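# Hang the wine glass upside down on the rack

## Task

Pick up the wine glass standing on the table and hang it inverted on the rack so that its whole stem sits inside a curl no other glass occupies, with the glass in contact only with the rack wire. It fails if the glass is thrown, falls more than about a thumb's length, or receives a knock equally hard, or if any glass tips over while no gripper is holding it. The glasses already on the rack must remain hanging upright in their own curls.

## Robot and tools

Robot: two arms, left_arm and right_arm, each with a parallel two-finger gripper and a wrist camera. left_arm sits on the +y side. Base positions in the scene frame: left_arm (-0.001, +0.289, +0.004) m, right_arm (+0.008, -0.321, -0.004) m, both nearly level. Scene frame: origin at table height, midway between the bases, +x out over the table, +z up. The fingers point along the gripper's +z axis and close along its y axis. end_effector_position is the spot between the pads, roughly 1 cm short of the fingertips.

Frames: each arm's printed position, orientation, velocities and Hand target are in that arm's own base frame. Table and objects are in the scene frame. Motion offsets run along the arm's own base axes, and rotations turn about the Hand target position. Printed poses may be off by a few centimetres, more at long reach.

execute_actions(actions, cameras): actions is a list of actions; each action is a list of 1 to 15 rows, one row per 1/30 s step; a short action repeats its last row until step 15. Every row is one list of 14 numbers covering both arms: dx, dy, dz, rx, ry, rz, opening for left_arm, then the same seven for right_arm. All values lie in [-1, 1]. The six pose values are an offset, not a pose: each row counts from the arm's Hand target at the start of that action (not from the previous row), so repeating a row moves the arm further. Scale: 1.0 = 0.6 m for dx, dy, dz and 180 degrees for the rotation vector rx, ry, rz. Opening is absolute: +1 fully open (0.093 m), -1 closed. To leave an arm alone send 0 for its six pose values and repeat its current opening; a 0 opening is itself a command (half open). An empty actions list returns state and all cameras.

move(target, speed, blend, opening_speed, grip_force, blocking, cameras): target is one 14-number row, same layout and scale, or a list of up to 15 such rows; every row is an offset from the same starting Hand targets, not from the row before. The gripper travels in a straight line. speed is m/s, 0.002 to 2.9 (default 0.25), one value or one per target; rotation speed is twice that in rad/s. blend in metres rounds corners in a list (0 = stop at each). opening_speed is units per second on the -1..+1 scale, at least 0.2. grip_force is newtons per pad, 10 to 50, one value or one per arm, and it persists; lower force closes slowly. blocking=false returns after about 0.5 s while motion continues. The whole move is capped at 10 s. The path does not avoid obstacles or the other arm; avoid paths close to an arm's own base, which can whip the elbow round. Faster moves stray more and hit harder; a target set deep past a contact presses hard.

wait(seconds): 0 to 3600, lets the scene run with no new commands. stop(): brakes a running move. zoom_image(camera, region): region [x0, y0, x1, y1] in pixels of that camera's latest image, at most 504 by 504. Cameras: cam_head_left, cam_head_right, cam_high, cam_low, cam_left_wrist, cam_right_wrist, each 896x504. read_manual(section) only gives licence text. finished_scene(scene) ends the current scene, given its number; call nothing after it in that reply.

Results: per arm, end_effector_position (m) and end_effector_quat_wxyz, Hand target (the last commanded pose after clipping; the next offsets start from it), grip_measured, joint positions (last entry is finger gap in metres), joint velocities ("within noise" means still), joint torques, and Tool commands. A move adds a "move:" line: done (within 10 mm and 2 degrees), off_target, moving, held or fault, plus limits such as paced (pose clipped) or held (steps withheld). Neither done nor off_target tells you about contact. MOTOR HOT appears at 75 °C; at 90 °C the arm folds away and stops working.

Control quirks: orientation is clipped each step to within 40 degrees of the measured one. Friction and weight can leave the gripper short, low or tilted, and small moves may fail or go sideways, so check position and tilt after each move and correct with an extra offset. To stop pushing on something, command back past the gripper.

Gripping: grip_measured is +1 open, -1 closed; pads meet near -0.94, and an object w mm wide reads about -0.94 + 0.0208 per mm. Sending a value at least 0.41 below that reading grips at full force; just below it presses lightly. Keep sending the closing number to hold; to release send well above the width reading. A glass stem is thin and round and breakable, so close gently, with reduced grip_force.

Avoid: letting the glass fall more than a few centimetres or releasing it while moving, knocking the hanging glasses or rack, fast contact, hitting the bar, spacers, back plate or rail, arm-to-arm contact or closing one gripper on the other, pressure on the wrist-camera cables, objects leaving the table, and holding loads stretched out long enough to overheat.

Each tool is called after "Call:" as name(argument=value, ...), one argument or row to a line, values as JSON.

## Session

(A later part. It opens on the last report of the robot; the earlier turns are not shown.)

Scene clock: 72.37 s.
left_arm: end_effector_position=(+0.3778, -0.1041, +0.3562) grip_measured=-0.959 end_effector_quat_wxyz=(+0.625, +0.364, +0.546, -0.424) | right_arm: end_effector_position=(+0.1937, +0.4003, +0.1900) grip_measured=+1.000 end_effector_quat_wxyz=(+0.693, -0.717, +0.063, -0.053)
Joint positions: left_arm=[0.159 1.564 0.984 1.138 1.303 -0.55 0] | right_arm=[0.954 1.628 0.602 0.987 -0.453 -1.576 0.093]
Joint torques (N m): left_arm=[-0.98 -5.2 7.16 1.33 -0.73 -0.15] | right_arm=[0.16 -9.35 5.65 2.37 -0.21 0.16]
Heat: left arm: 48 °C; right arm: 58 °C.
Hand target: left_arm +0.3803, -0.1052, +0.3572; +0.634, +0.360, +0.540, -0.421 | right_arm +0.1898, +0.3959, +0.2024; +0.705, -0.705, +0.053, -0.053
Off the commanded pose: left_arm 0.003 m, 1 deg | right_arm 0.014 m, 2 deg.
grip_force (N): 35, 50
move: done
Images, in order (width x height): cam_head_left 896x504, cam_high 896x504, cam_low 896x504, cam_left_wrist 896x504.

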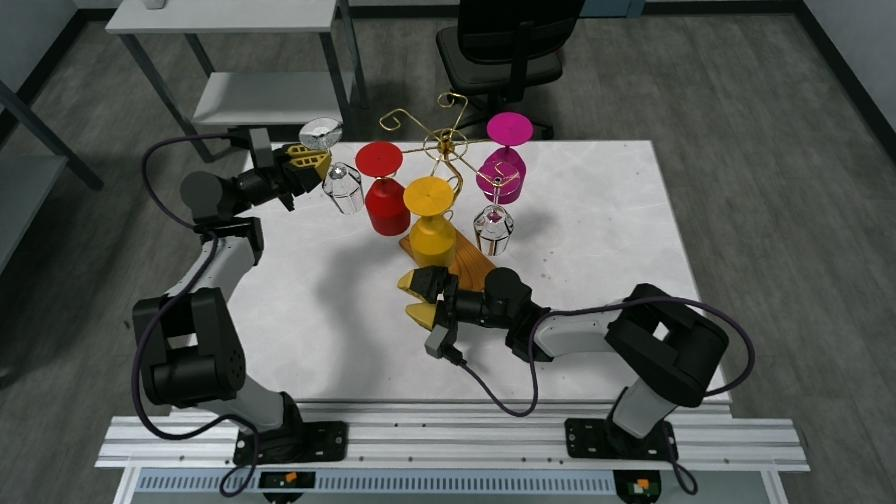

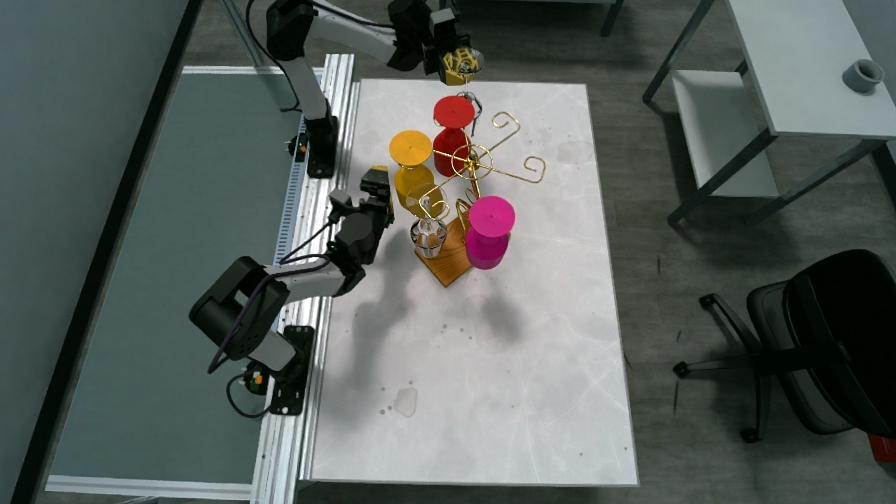

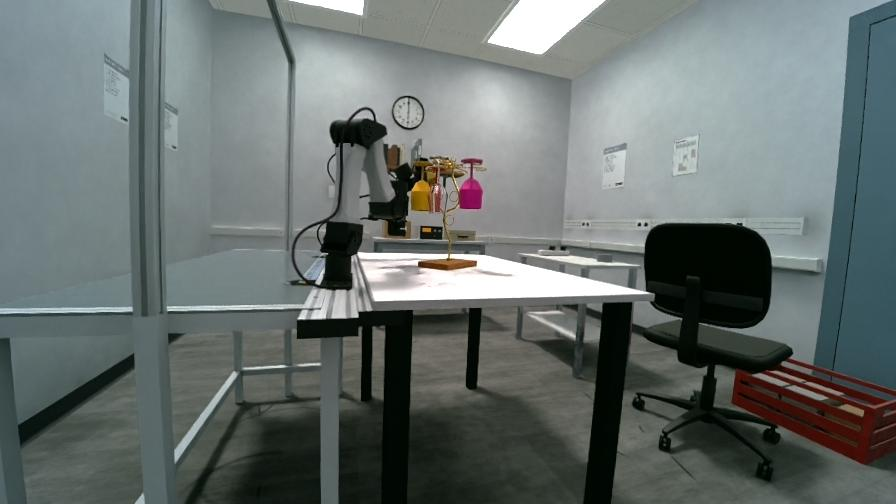

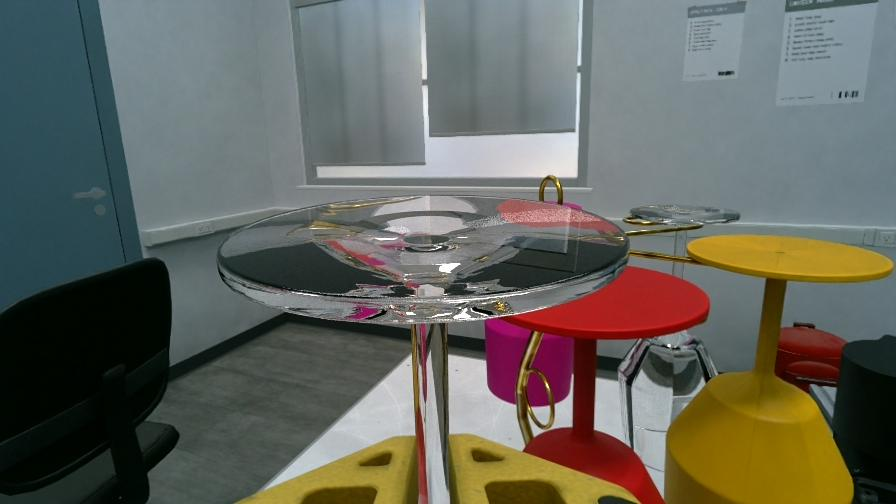

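Call:
move(
  target=[0.06,-0.07,-0.005,0.054,-0.056,0,-1,0,0,0,0,0,0,1],
  speed=0.15,
  cameras=["cam_left_wrist","cam_head_left","cam_high"],
)

Call:
zoom_image(
  camera="cam_head_left",
  region=[300, 70, 500, 240],
)

Call:
zoom_image(
  camera="cam_high",
  region=[400, 50, 560, 220],
)

Scene clock: 74.90 s.
left_arm: end_effector_position=(+0.4181, -0.1450, +0.3331) grip_measured=-0.959 end_effector_quat_wxyz=(+0.628, +0.437, +0.535, -0.359) | right_arm: end_effector_position=(+0.1937, +0.4003, +0.1900) grip_measured=+1.000 end_effector_quat_wxyz=(+0.693, -0.717, +0.063, -0.053)
Joint positions: left_arm=[0.034 1.648 1.159 0.631 1.235 0.031 0] | right_arm=[0.954 1.628 0.602 0.987 -0.453 -1.576 0.093]
Joint torques (N m): left_arm=[-0.98 -8.91 10.86 1.47 -0.29 -0.04] | right_arm=[0.18 -9.28 5.6 2.37 -0.21 0.14]
Heat: left arm: 48 °C; right arm: 58 °C.
Hand target: left_arm +0.4162, -0.1474, +0.3543; +0.646, +0.448, +0.516, -0.341 | right_arm +0.1898, +0.3959, +0.2024; +0.705, -0.705, +0.053, -0.053
Off the commanded pose: left_arm 0.021 m, 4 deg | right_arm 0.014 m, 2 deg.
grip_force (N): 35, 50
move: off_target (left_arm)
Images, in order (width x height): cam_head_left 896x504, cam_high 896x504, cam_left_wrist 896x504.

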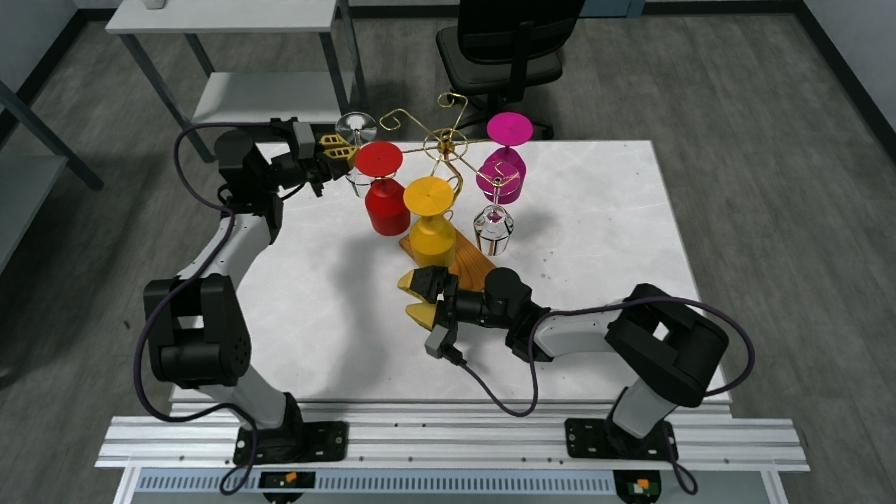

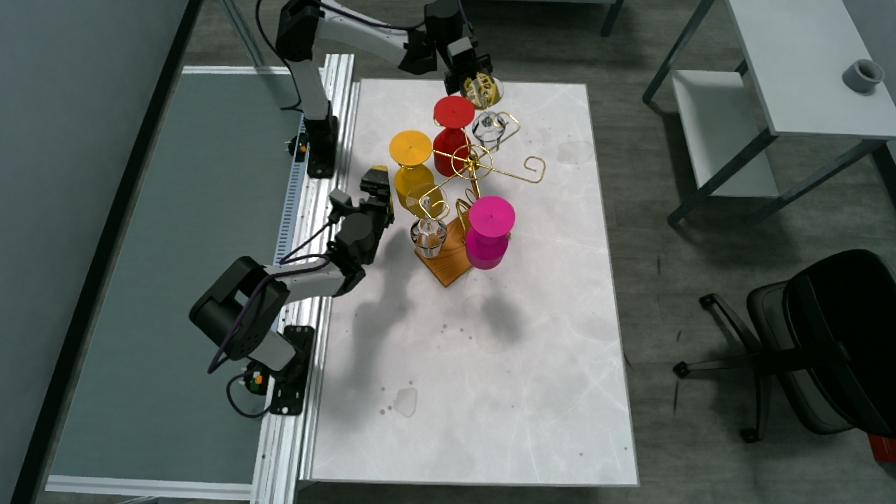

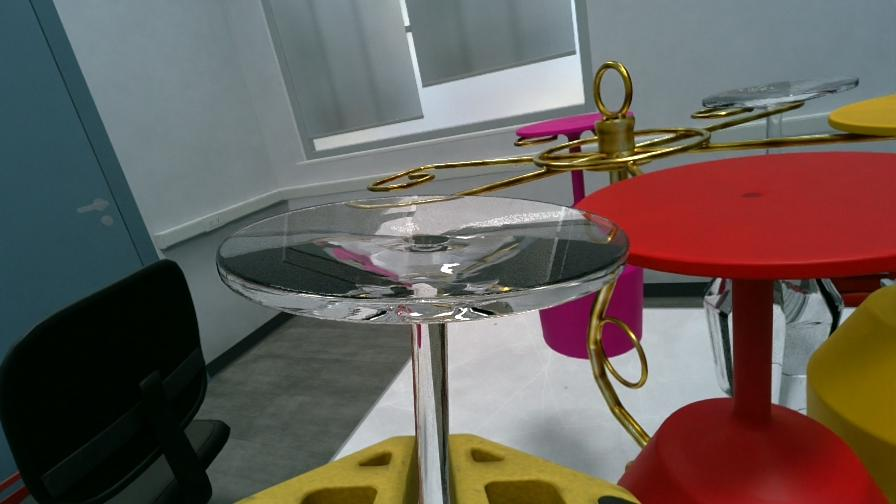

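Scaled by 2.520 from the camera's image (finer frame: 1280x720).

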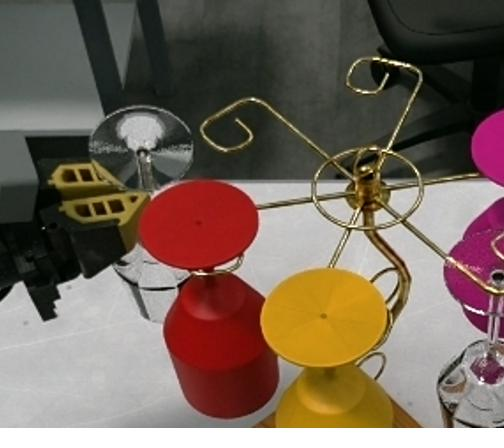

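Scaled by 2.965 from the camera's image (finer frame: 1280x720).

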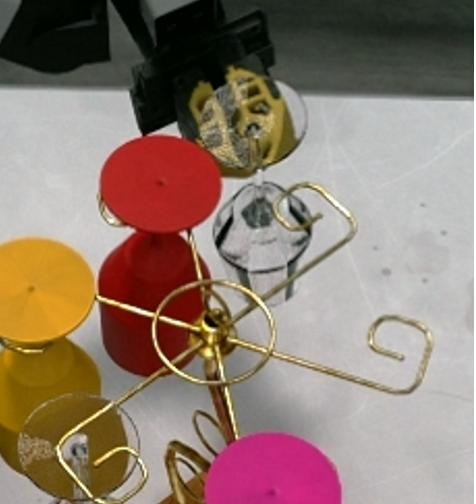

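Call:
move(
  target=[
    [0.0,0.0,0.02,0,0,0,-1,0,0,0,0,0,0,1],
    [0.002,-0.062,0.02,0,0,0,-1,0,0,0,0,0,0,1],
  ],
  speed=0.1,
  cameras=["cam_left_wrist","cam_head_left","cam_high"],
)

Call:
zoom_image(
  camera="cam_head_left",
  region=[320, 80, 460, 220],
)

Call:
zoom_image(
  camera="cam_high",
  region=[400, 50, 560, 220],
)

Scene clock: 77.13 s.
left_arm: end_effector_position=(+0.4200, -0.1821, +0.3440) grip_measured=-0.959 end_effector_quat_wxyz=(+0.627, +0.438, +0.536, -0.358) | right_arm: end_effector_position=(+0.1937, +0.4003, +0.1900) grip_measured=+1.000 end_effector_quat_wxyz=(+0.693, -0.717, +0.063, -0.053)
Joint positions: left_arm=[-0.07 1.642 1.215 0.524 1.132 0.078 0] | right_arm=[0.954 1.628 0.602 0.987 -0.453 -1.576 0.093]
Joint torques (N m): left_arm=[-1.1 -8.8 11.03 1.61 -0.26 -0.01] | right_arm=[0.16 -9.26 5.65 2.36 -0.23 0.16]
Heat: left arm: 49 °C; right arm: 58 °C.
Hand target: left_arm +0.4174, -0.1845, +0.3662; +0.646, +0.448, +0.516, -0.341 | right_arm +0.1898, +0.3959, +0.2024; +0.705, -0.705, +0.053, -0.053
Off the commanded pose: left_arm 0.023 m, 4 deg | right_arm 0.014 m, 2 deg.
grip_force (N): 35, 50
move: off_target (left_arm)
Images, in order (width x height): cam_head_left 896x504, cam_high 896x504, cam_left_wrist 896x504.

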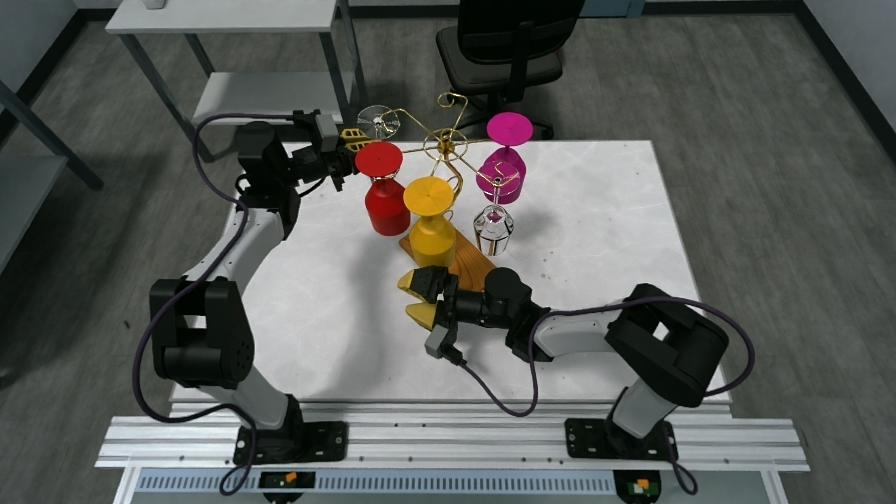

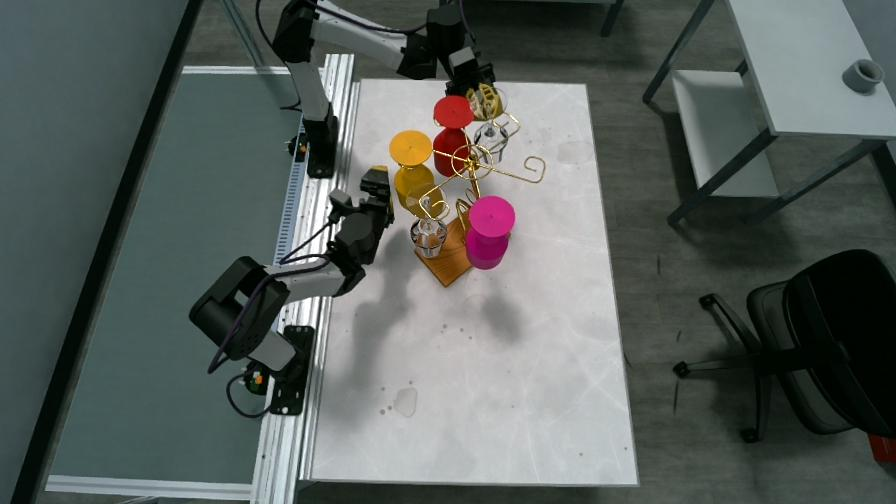

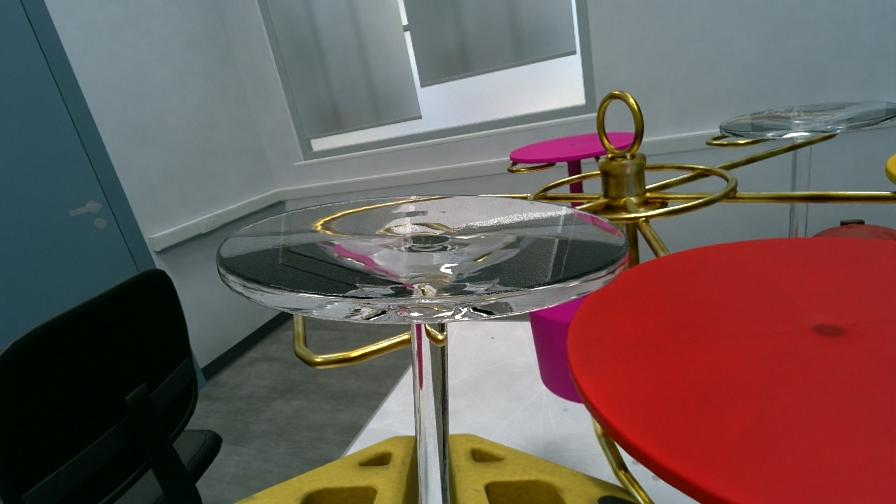

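Scaled by 3.600 from the camera's image (finer frame: 1280x720).

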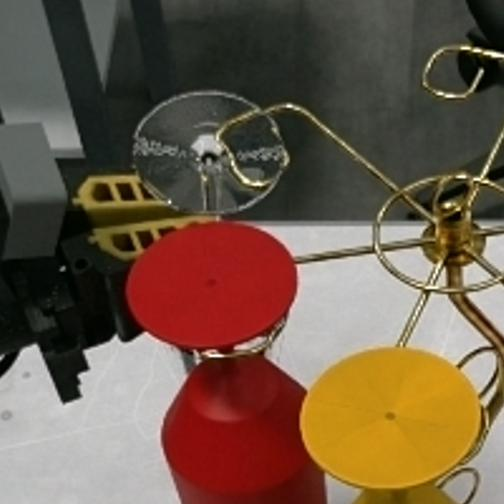

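Scaled by 2.965 from the camera's image (finer frame: 1280x720).

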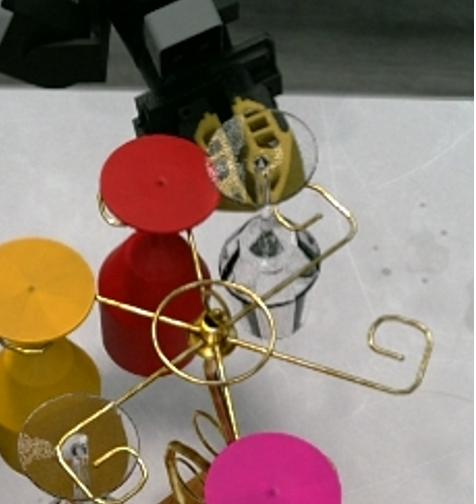

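Call:
move(
  target=[
    [0.0,0.012,0.018,0.03,-0.062,0,-1,0,0,0,0,0,0,1],
    [-0.007,0.005,0.018,0.03,-0.062,0,-1,0,0,0,0,0,0,1],
  ],
  speed=0.1,
  blend=0.005,
  cameras=["cam_left_wrist","cam_head_left","cam_high"],
)

Call:
zoom_image(
  camera="cam_head_left",
  region=[320, 80, 460, 220],
)

Call:
zoom_image(
  camera="cam_high",
  region=[400, 50, 560, 220],
)

Scene clock: 79.73 s.
left_arm: end_effector_position=(+0.4195, -0.1817, +0.3529) grip_measured=-0.959 end_effector_quat_wxyz=(+0.654, +0.498, +0.491, -0.289) | right_arm: end_effector_position=(+0.1937, +0.4003, +0.1900) grip_measured=+1.000 end_effector_quat_wxyz=(+0.693, -0.717, +0.063, -0.053)
Joint positions: left_arm=[-0.067 1.634 1.267 0.421 1.141 0.327 0] | right_arm=[0.954 1.628 0.602 0.987 -0.453 -1.576 0.093]
Joint torques (N m): left_arm=[-0.35 -9.37 10.99 1.62 -0.03 -0.08] | right_arm=[0.12 -9.24 5.61 2.37 -0.23 0.16]
Heat: left arm: 49 °C; right arm: 57 °C.
Hand target: left_arm +0.4132, -0.1815, +0.3771; +0.671, +0.509, +0.466, -0.271 | right_arm +0.1898, +0.3959, +0.2024; +0.705, -0.705, +0.053, -0.053
Off the commanded pose: left_arm 0.025 m, 4 deg | right_arm 0.014 m, 2 deg.
grip_force (N): 35, 50
move: off_target (left_arm); blend cut to 0.003 m at target 1
Images, in order (width x height): cam_head_left 896x504, cam_high 896x504, cam_left_wrist 896x504.

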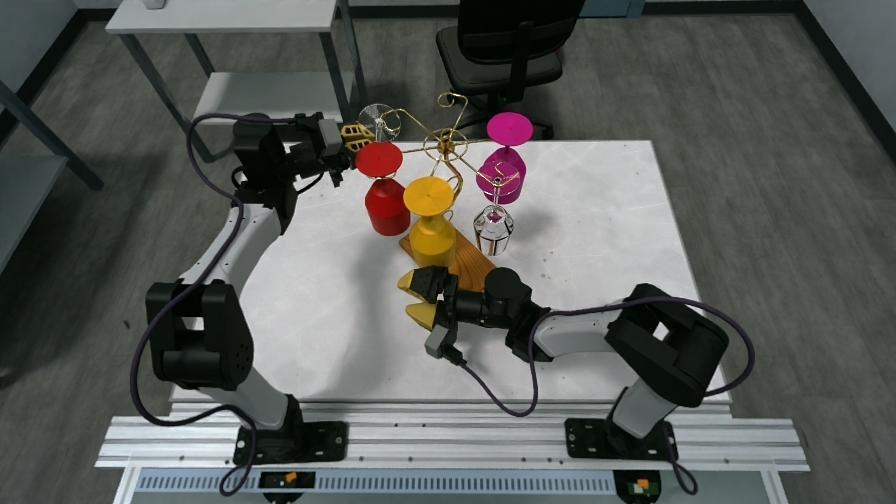

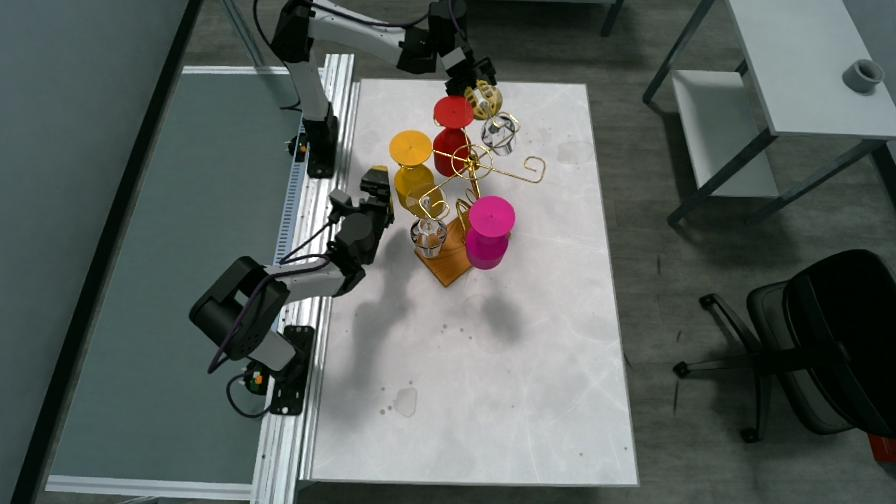

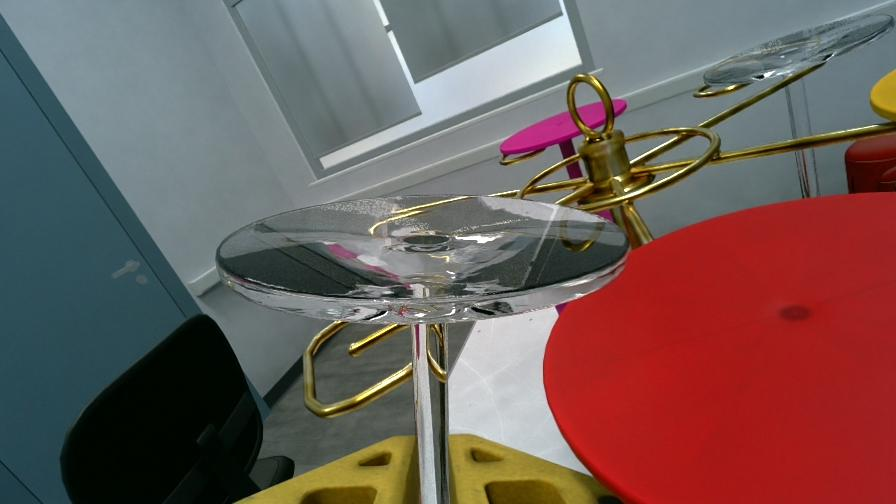

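Scaled by 3.600 from the camera's image (finer frame: 1280x720).

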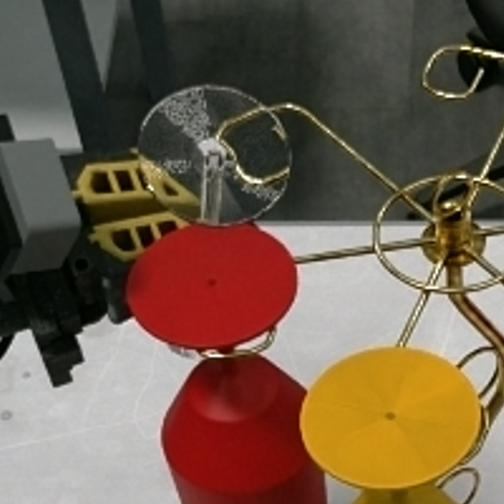

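Scaled by 2.965 from the camera's image (finer frame: 1280x720).

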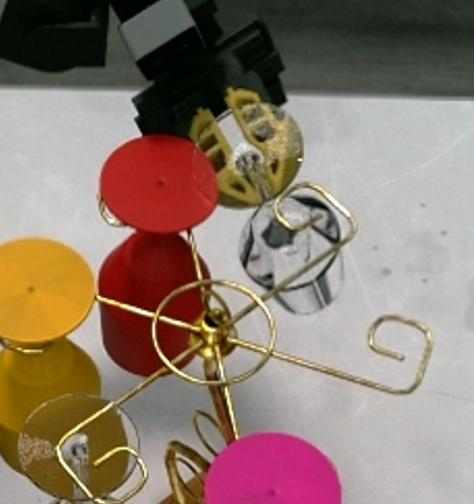

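Call:
move(
  target=[
    [-0.005,0,0.009,0,0,0,-1,0,0,0,0,0,0,1],
    [-0.008,-0.072,0.009,0,0,0,-1,0,0,0,0,0,0,1],
  ],
  speed=0.08,
  cameras=["cam_left_wrist","cam_head_left","cam_high"],
)

Call:
zoom_image(
  camera="cam_head_left",
  region=[320, 80, 460, 220],
)

Call:
zoom_image(
  camera="cam_high",
  region=[400, 50, 560, 220],
)

Scene clock: 81.80 s.
left_arm: end_effector_position=(+0.4130, -0.2178, +0.3591) grip_measured=-0.959 end_effector_quat_wxyz=(+0.650, +0.496, +0.497, -0.291) | right_arm: end_effector_position=(+0.1937, +0.4003, +0.1900) grip_measured=+1.000 end_effector_quat_wxyz=(+0.693, -0.717, +0.063, -0.053)
Joint positions: left_arm=[-0.17 1.619 1.289 0.358 1.035 0.339 0] | right_arm=[0.954 1.628 0.602 0.987 -0.453 -1.576 0.093]
Joint torques (N m): left_arm=[-2.18 -8.38 11.3 1.79 -0.14 0.1] | right_arm=[0.2 -9.25 5.65 2.37 -0.22 0.16]
Heat: left arm: 50 °C; right arm: 57 °C.
Hand target: left_arm +0.4084, -0.2247, +0.3824; +0.671, +0.509, +0.466, -0.271 | right_arm +0.1898, +0.3959, +0.2024; +0.705, -0.705, +0.053, -0.053
Off the commanded pose: left_arm 0.025 m, 5 deg | right_arm 0.014 m, 2 deg.
grip_force (N): 35, 50
move: off_target (left_arm)
Images, in order (width x height): cam_head_left 896x504, cam_high 896x504, cam_left_wrist 896x504.

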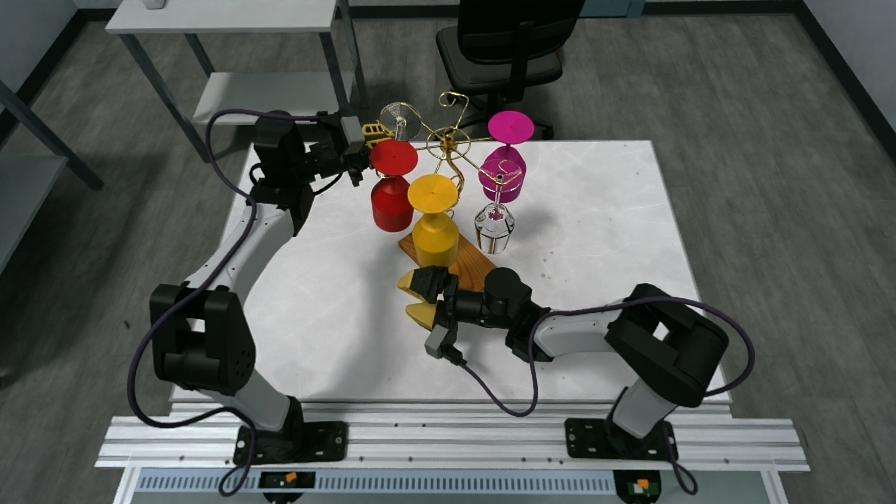

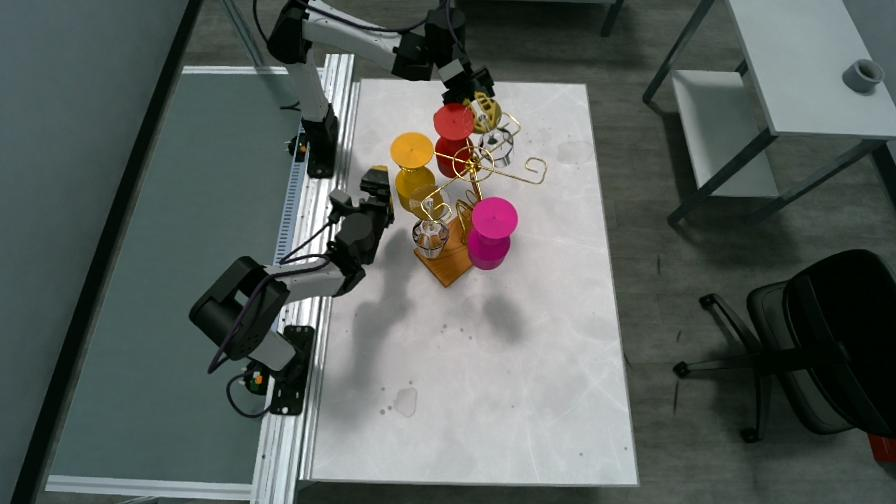

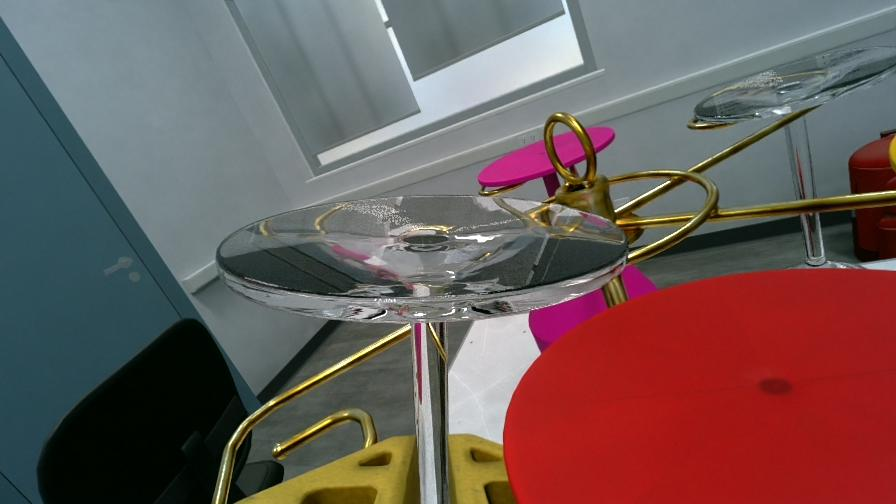

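Scaled by 3.600 from the camera's image (finer frame: 1280x720).

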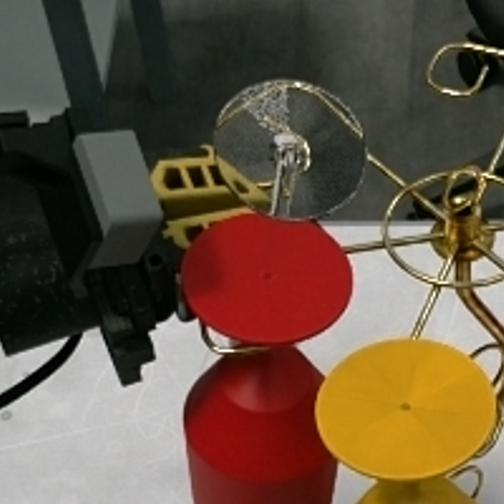

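Scaled by 2.965 from the camera's image (finer frame: 1280x720).

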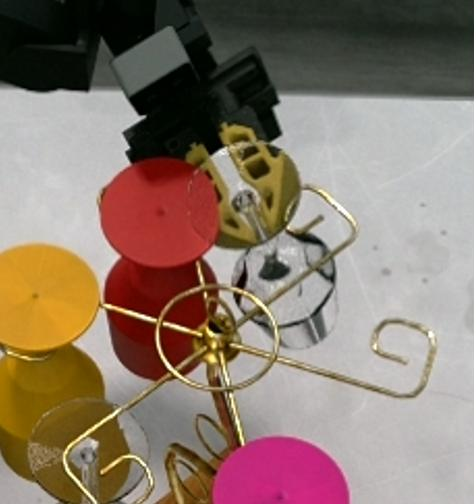

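Call:
move(
  target=[
    [0.003,0.015,0.004,0,0,0,-1,0,0,0,0,0,0,1],
    [0.003,0.015,0.004,0,0,-0.12,-1,0,0,0,0,0,0,1],
  ],
  speed=0.1,
  cameras=["cam_left_wrist","cam_head_left","cam_high"],
)

Call:
zoom_image(
  camera="cam_head_left",
  region=[320, 80, 460, 220],
)

Call:
zoom_image(
  camera="cam_high",
  region=[400, 50, 560, 220],
)

Scene clock: 85.73 s.
left_arm: end_effector_position=(+0.4063, -0.2193, +0.3800) grip_measured=-0.959 end_effector_quat_wxyz=(+0.597, +0.587, +0.375, -0.399) | right_arm: end_effector_position=(+0.1937, +0.4003, +0.1900) grip_measured=+1.000 end_effector_quat_wxyz=(+0.693, -0.717, +0.063, -0.053)
Joint positions: left_arm=[-0.124 1.841 1.542 0.593 1.464 0.12 0] | right_arm=[0.954 1.628 0.602 0.987 -0.453 -1.576 0.093]
Joint torques (N m): left_arm=[0.68 -7.88 9.65 1.47 -0.26 -0.25] | right_arm=[0.21 -9.21 5.65 2.38 -0.2 0.15]
Heat: left arm: 50 °C; right arm: 57 °C.
Hand target: left_arm +0.4102, -0.2157, +0.3848; +0.608, +0.587, +0.363, -0.392 | right_arm +0.1898, +0.3959, +0.2024; +0.705, -0.705, +0.053, -0.053
Off the commanded pose: left_arm 0.007 m, 2 deg | right_arm 0.014 m, 2 deg.
grip_force (N): 35, 50
move: done
Images, in order (width x height): cam_head_left 896x504, cam_high 896x504, cam_left_wrist 896x504.

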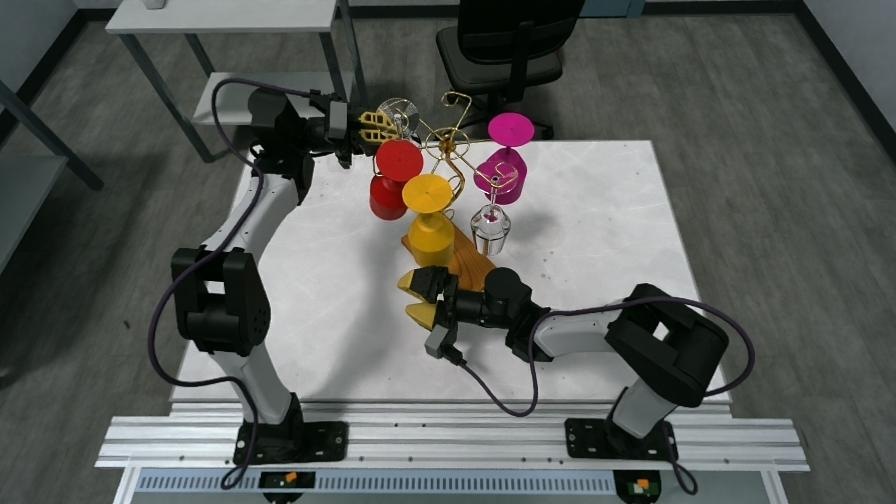

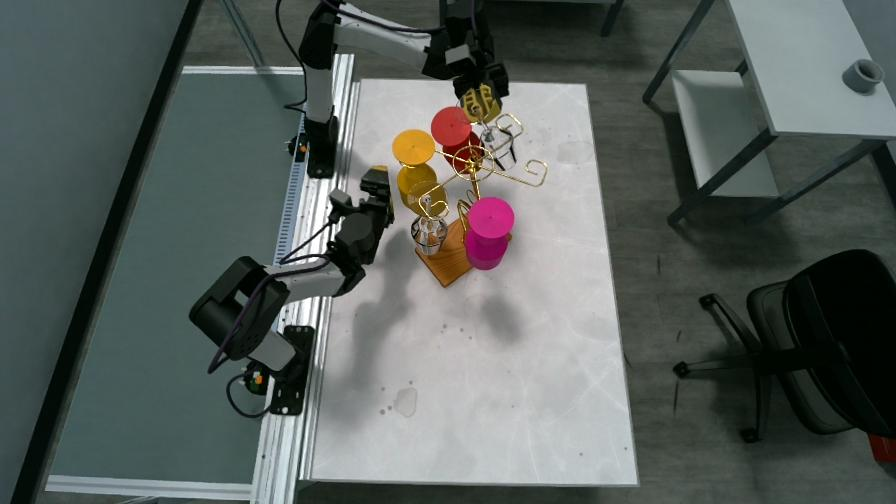

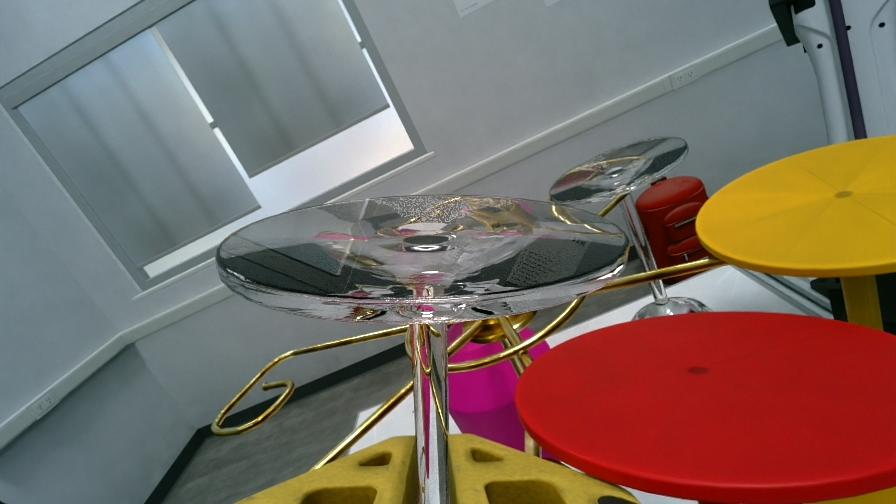

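Scaled by 3.600 from the camera's image (finer frame: 1280x720).

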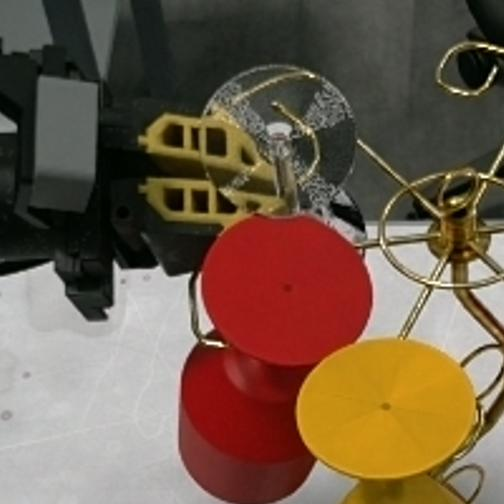

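Scaled by 2.965 from the camera's image (finer frame: 1280x720).

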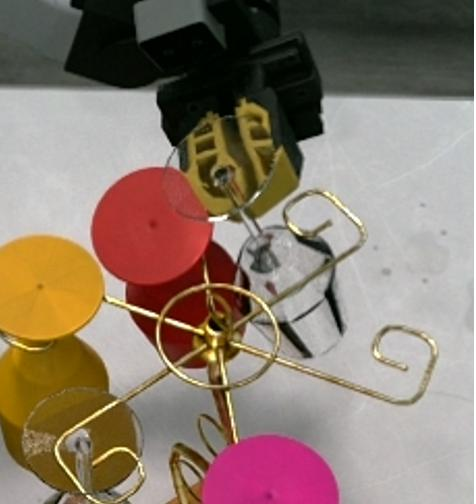

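Call:
move(
  target=[0.004,0.05,0.0,0,0,0,-1,0,0,0,0,0,0,1],
  speed=0.06,
  cameras=["cam_left_wrist","cam_head_left","cam_high"],
)

Call:
zoom_image(
  camera="cam_head_left",
  region=[320, 80, 460, 260],
)

Call:
zoom_image(
  camera="cam_high",
  region=[400, 50, 560, 220],
)

Scene clock: 87.47 s.
left_arm: end_effector_position=(+0.4093, -0.1884, +0.3829) grip_measured=-0.959 end_effector_quat_wxyz=(+0.596, +0.591, +0.378, -0.391) | right_arm: end_effector_position=(+0.1937, +0.4003, +0.1900) grip_measured=+1.000 end_effector_quat_wxyz=(+0.693, -0.717, +0.063, -0.053)
Joint positions: left_arm=[-0.049 1.846 1.542 0.705 1.531 0.021 0] | right_arm=[0.954 1.628 0.602 0.987 -0.453 -1.576 0.093]
Joint torques (N m): left_arm=[0.28 -7.75 8.92 1.29 -0.36 -0.22] | right_arm=[0.12 -9.25 5.61 2.38 -0.21 0.14]
Heat: left arm: 51 °C; right arm: 57 °C.
Hand target: left_arm +0.4126, -0.1856, +0.3849; +0.608, +0.587, +0.363, -0.392 | right_arm +0.1898, +0.3959, +0.2024; +0.705, -0.705, +0.053, -0.053
Off the commanded pose: left_arm 0.005 m, 2 deg | right_arm 0.014 m, 2 deg.
grip_force (N): 35, 50
move: done
Images, in order (width x height): cam_head_left 896x504, cam_high 896x504, cam_left_wrist 896x504.

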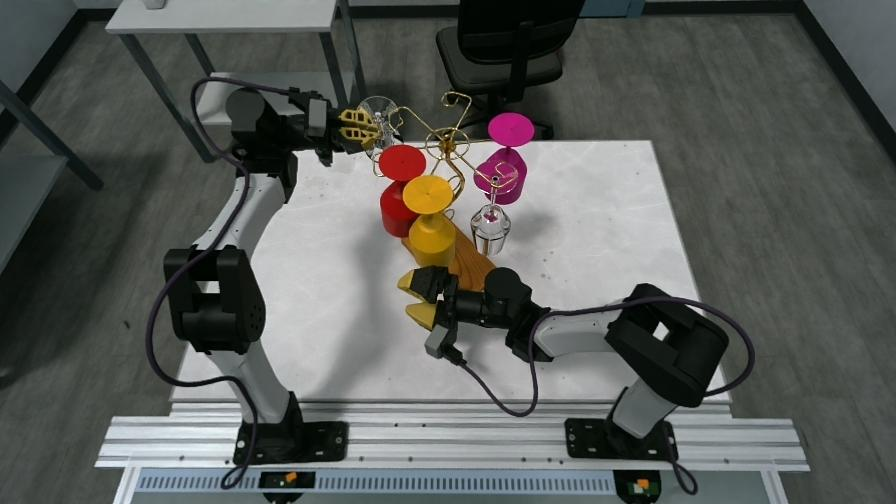

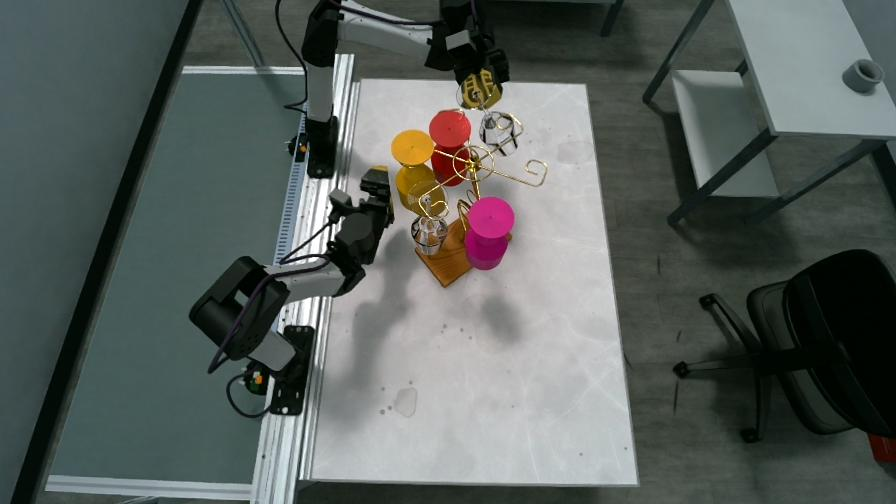

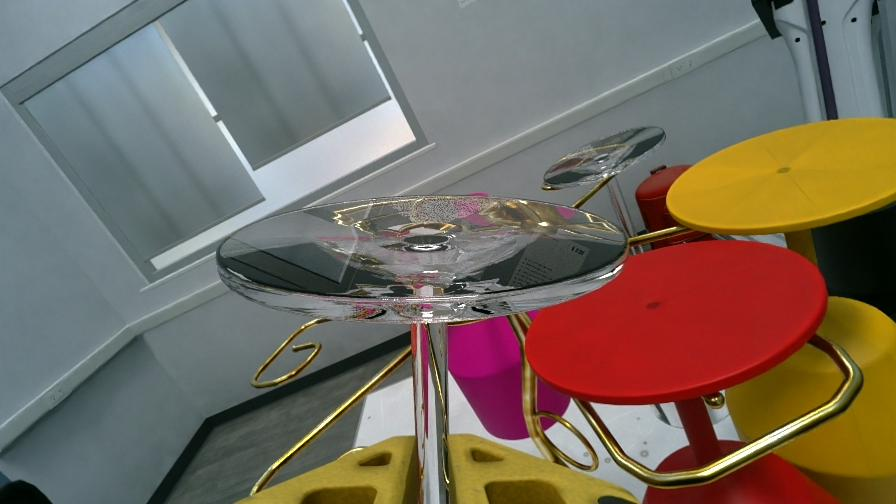

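Scaled by 2.800 from the camera's image (finer frame: 1280x720).

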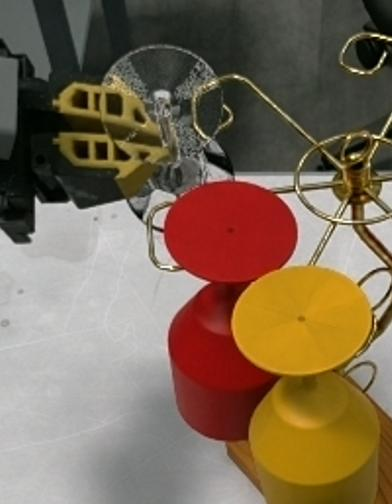

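Scaled by 2.965 from the camera's image (finer frame: 1280x720).

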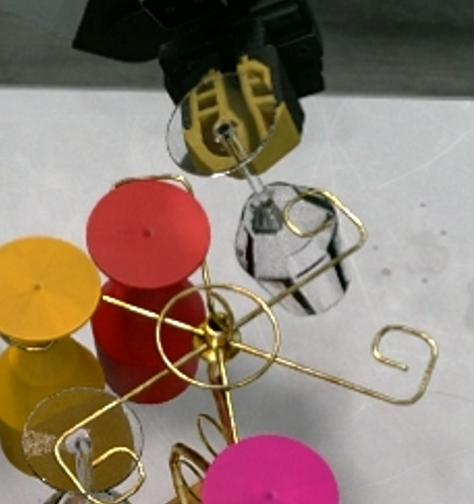

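Call:
move(
  target=[0.0,0.01,-0.035,0.0,0.09,0,-1,0,0,0,0,0,0,1],
  speed=0.1,
  cameras=["cam_left_wrist","cam_head_left","cam_high"],
)

Call:
zoom_image(
  camera="cam_head_left",
  region=[320, 80, 460, 260],
)

Call:
zoom_image(
  camera="cam_high",
  region=[400, 50, 560, 220],
)

Scene clock: 90.40 s.
left_arm: end_effector_position=(+0.4105, -0.1834, +0.3660) grip_measured=-0.959 end_effector_quat_wxyz=(+0.541, +0.533, +0.457, -0.464) | right_arm: end_effector_position=(+0.1937, +0.4003, +0.1900) grip_measured=+1.000 end_effector_quat_wxyz=(+0.693, -0.717, +0.063, -0.053)
Joint positions: left_arm=[-0.036 1.846 1.481 0.745 1.532 -0.226 0] | right_arm=[0.954 1.628 0.602 0.987 -0.453 -1.576 0.093]
Joint torques (N m): left_arm=[0.54 -8.36 7.02 1.3 -0.33 -0.25] | right_arm=[0.13 -9.25 5.61 2.38 -0.2 0.15]
Heat: left arm: 52 °C; right arm: 56 °C.
Hand target: left_arm +0.4126, -0.1798, +0.3638; +0.551, +0.526, +0.445, -0.471 | right_arm +0.1898, +0.3959, +0.2024; +0.705, -0.705, +0.053, -0.053
Off the commanded pose: left_arm 0.005 m, 2 deg | right_arm 0.014 m, 2 deg.
grip_force (N): 35, 50
move: done
Images, in order (width x height): cam_head_left 896x504, cam_high 896x504, cam_left_wrist 896x504.

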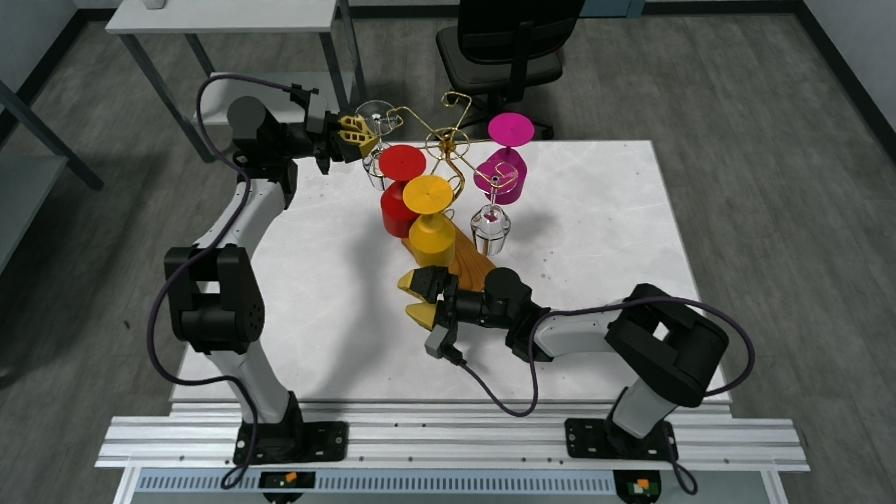

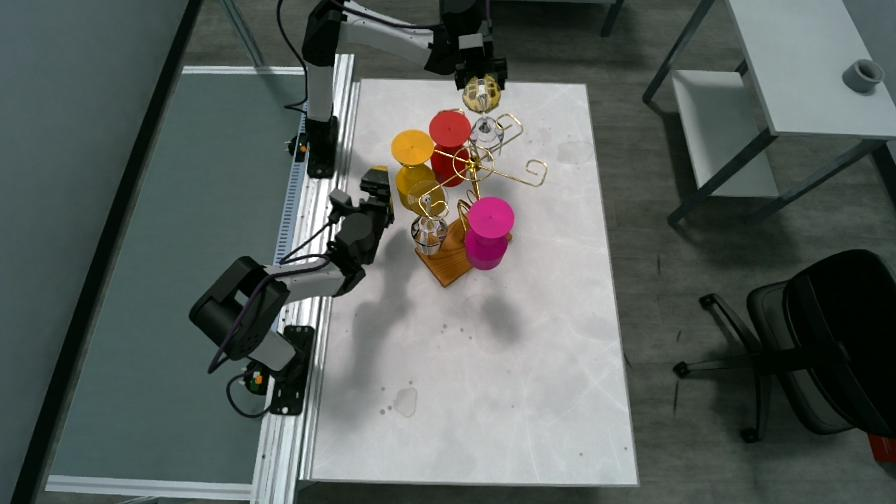

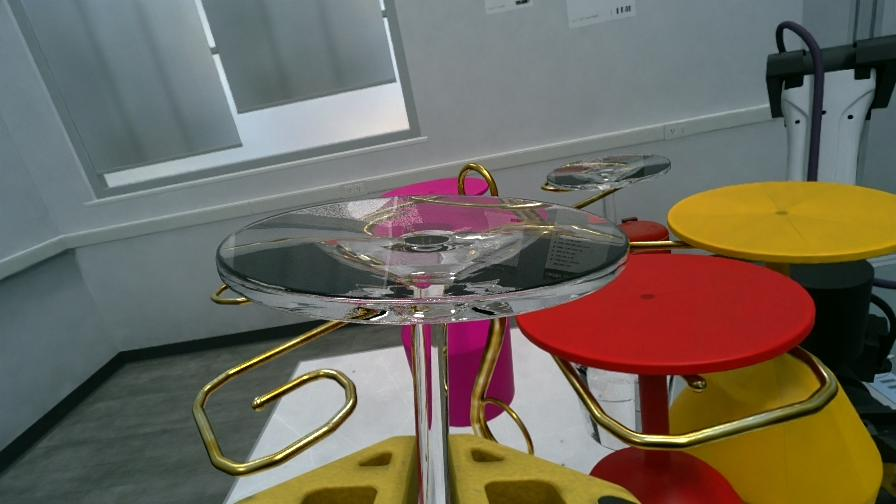

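Scaled by 2.800 from the camera's image (finer frame: 1280x720).

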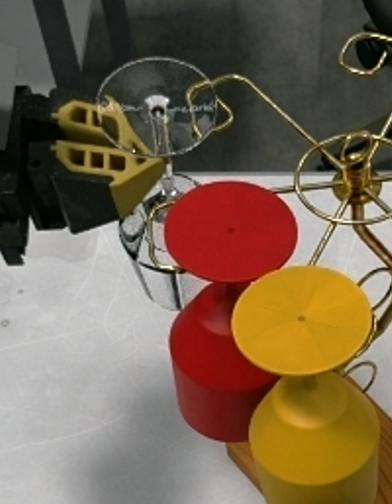

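Scaled by 2.965 from the camera's image (finer frame: 1280x720).

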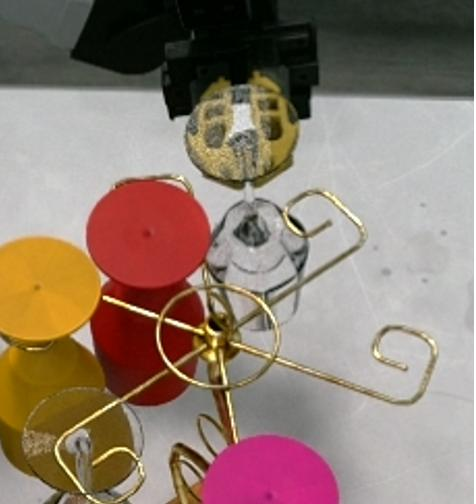

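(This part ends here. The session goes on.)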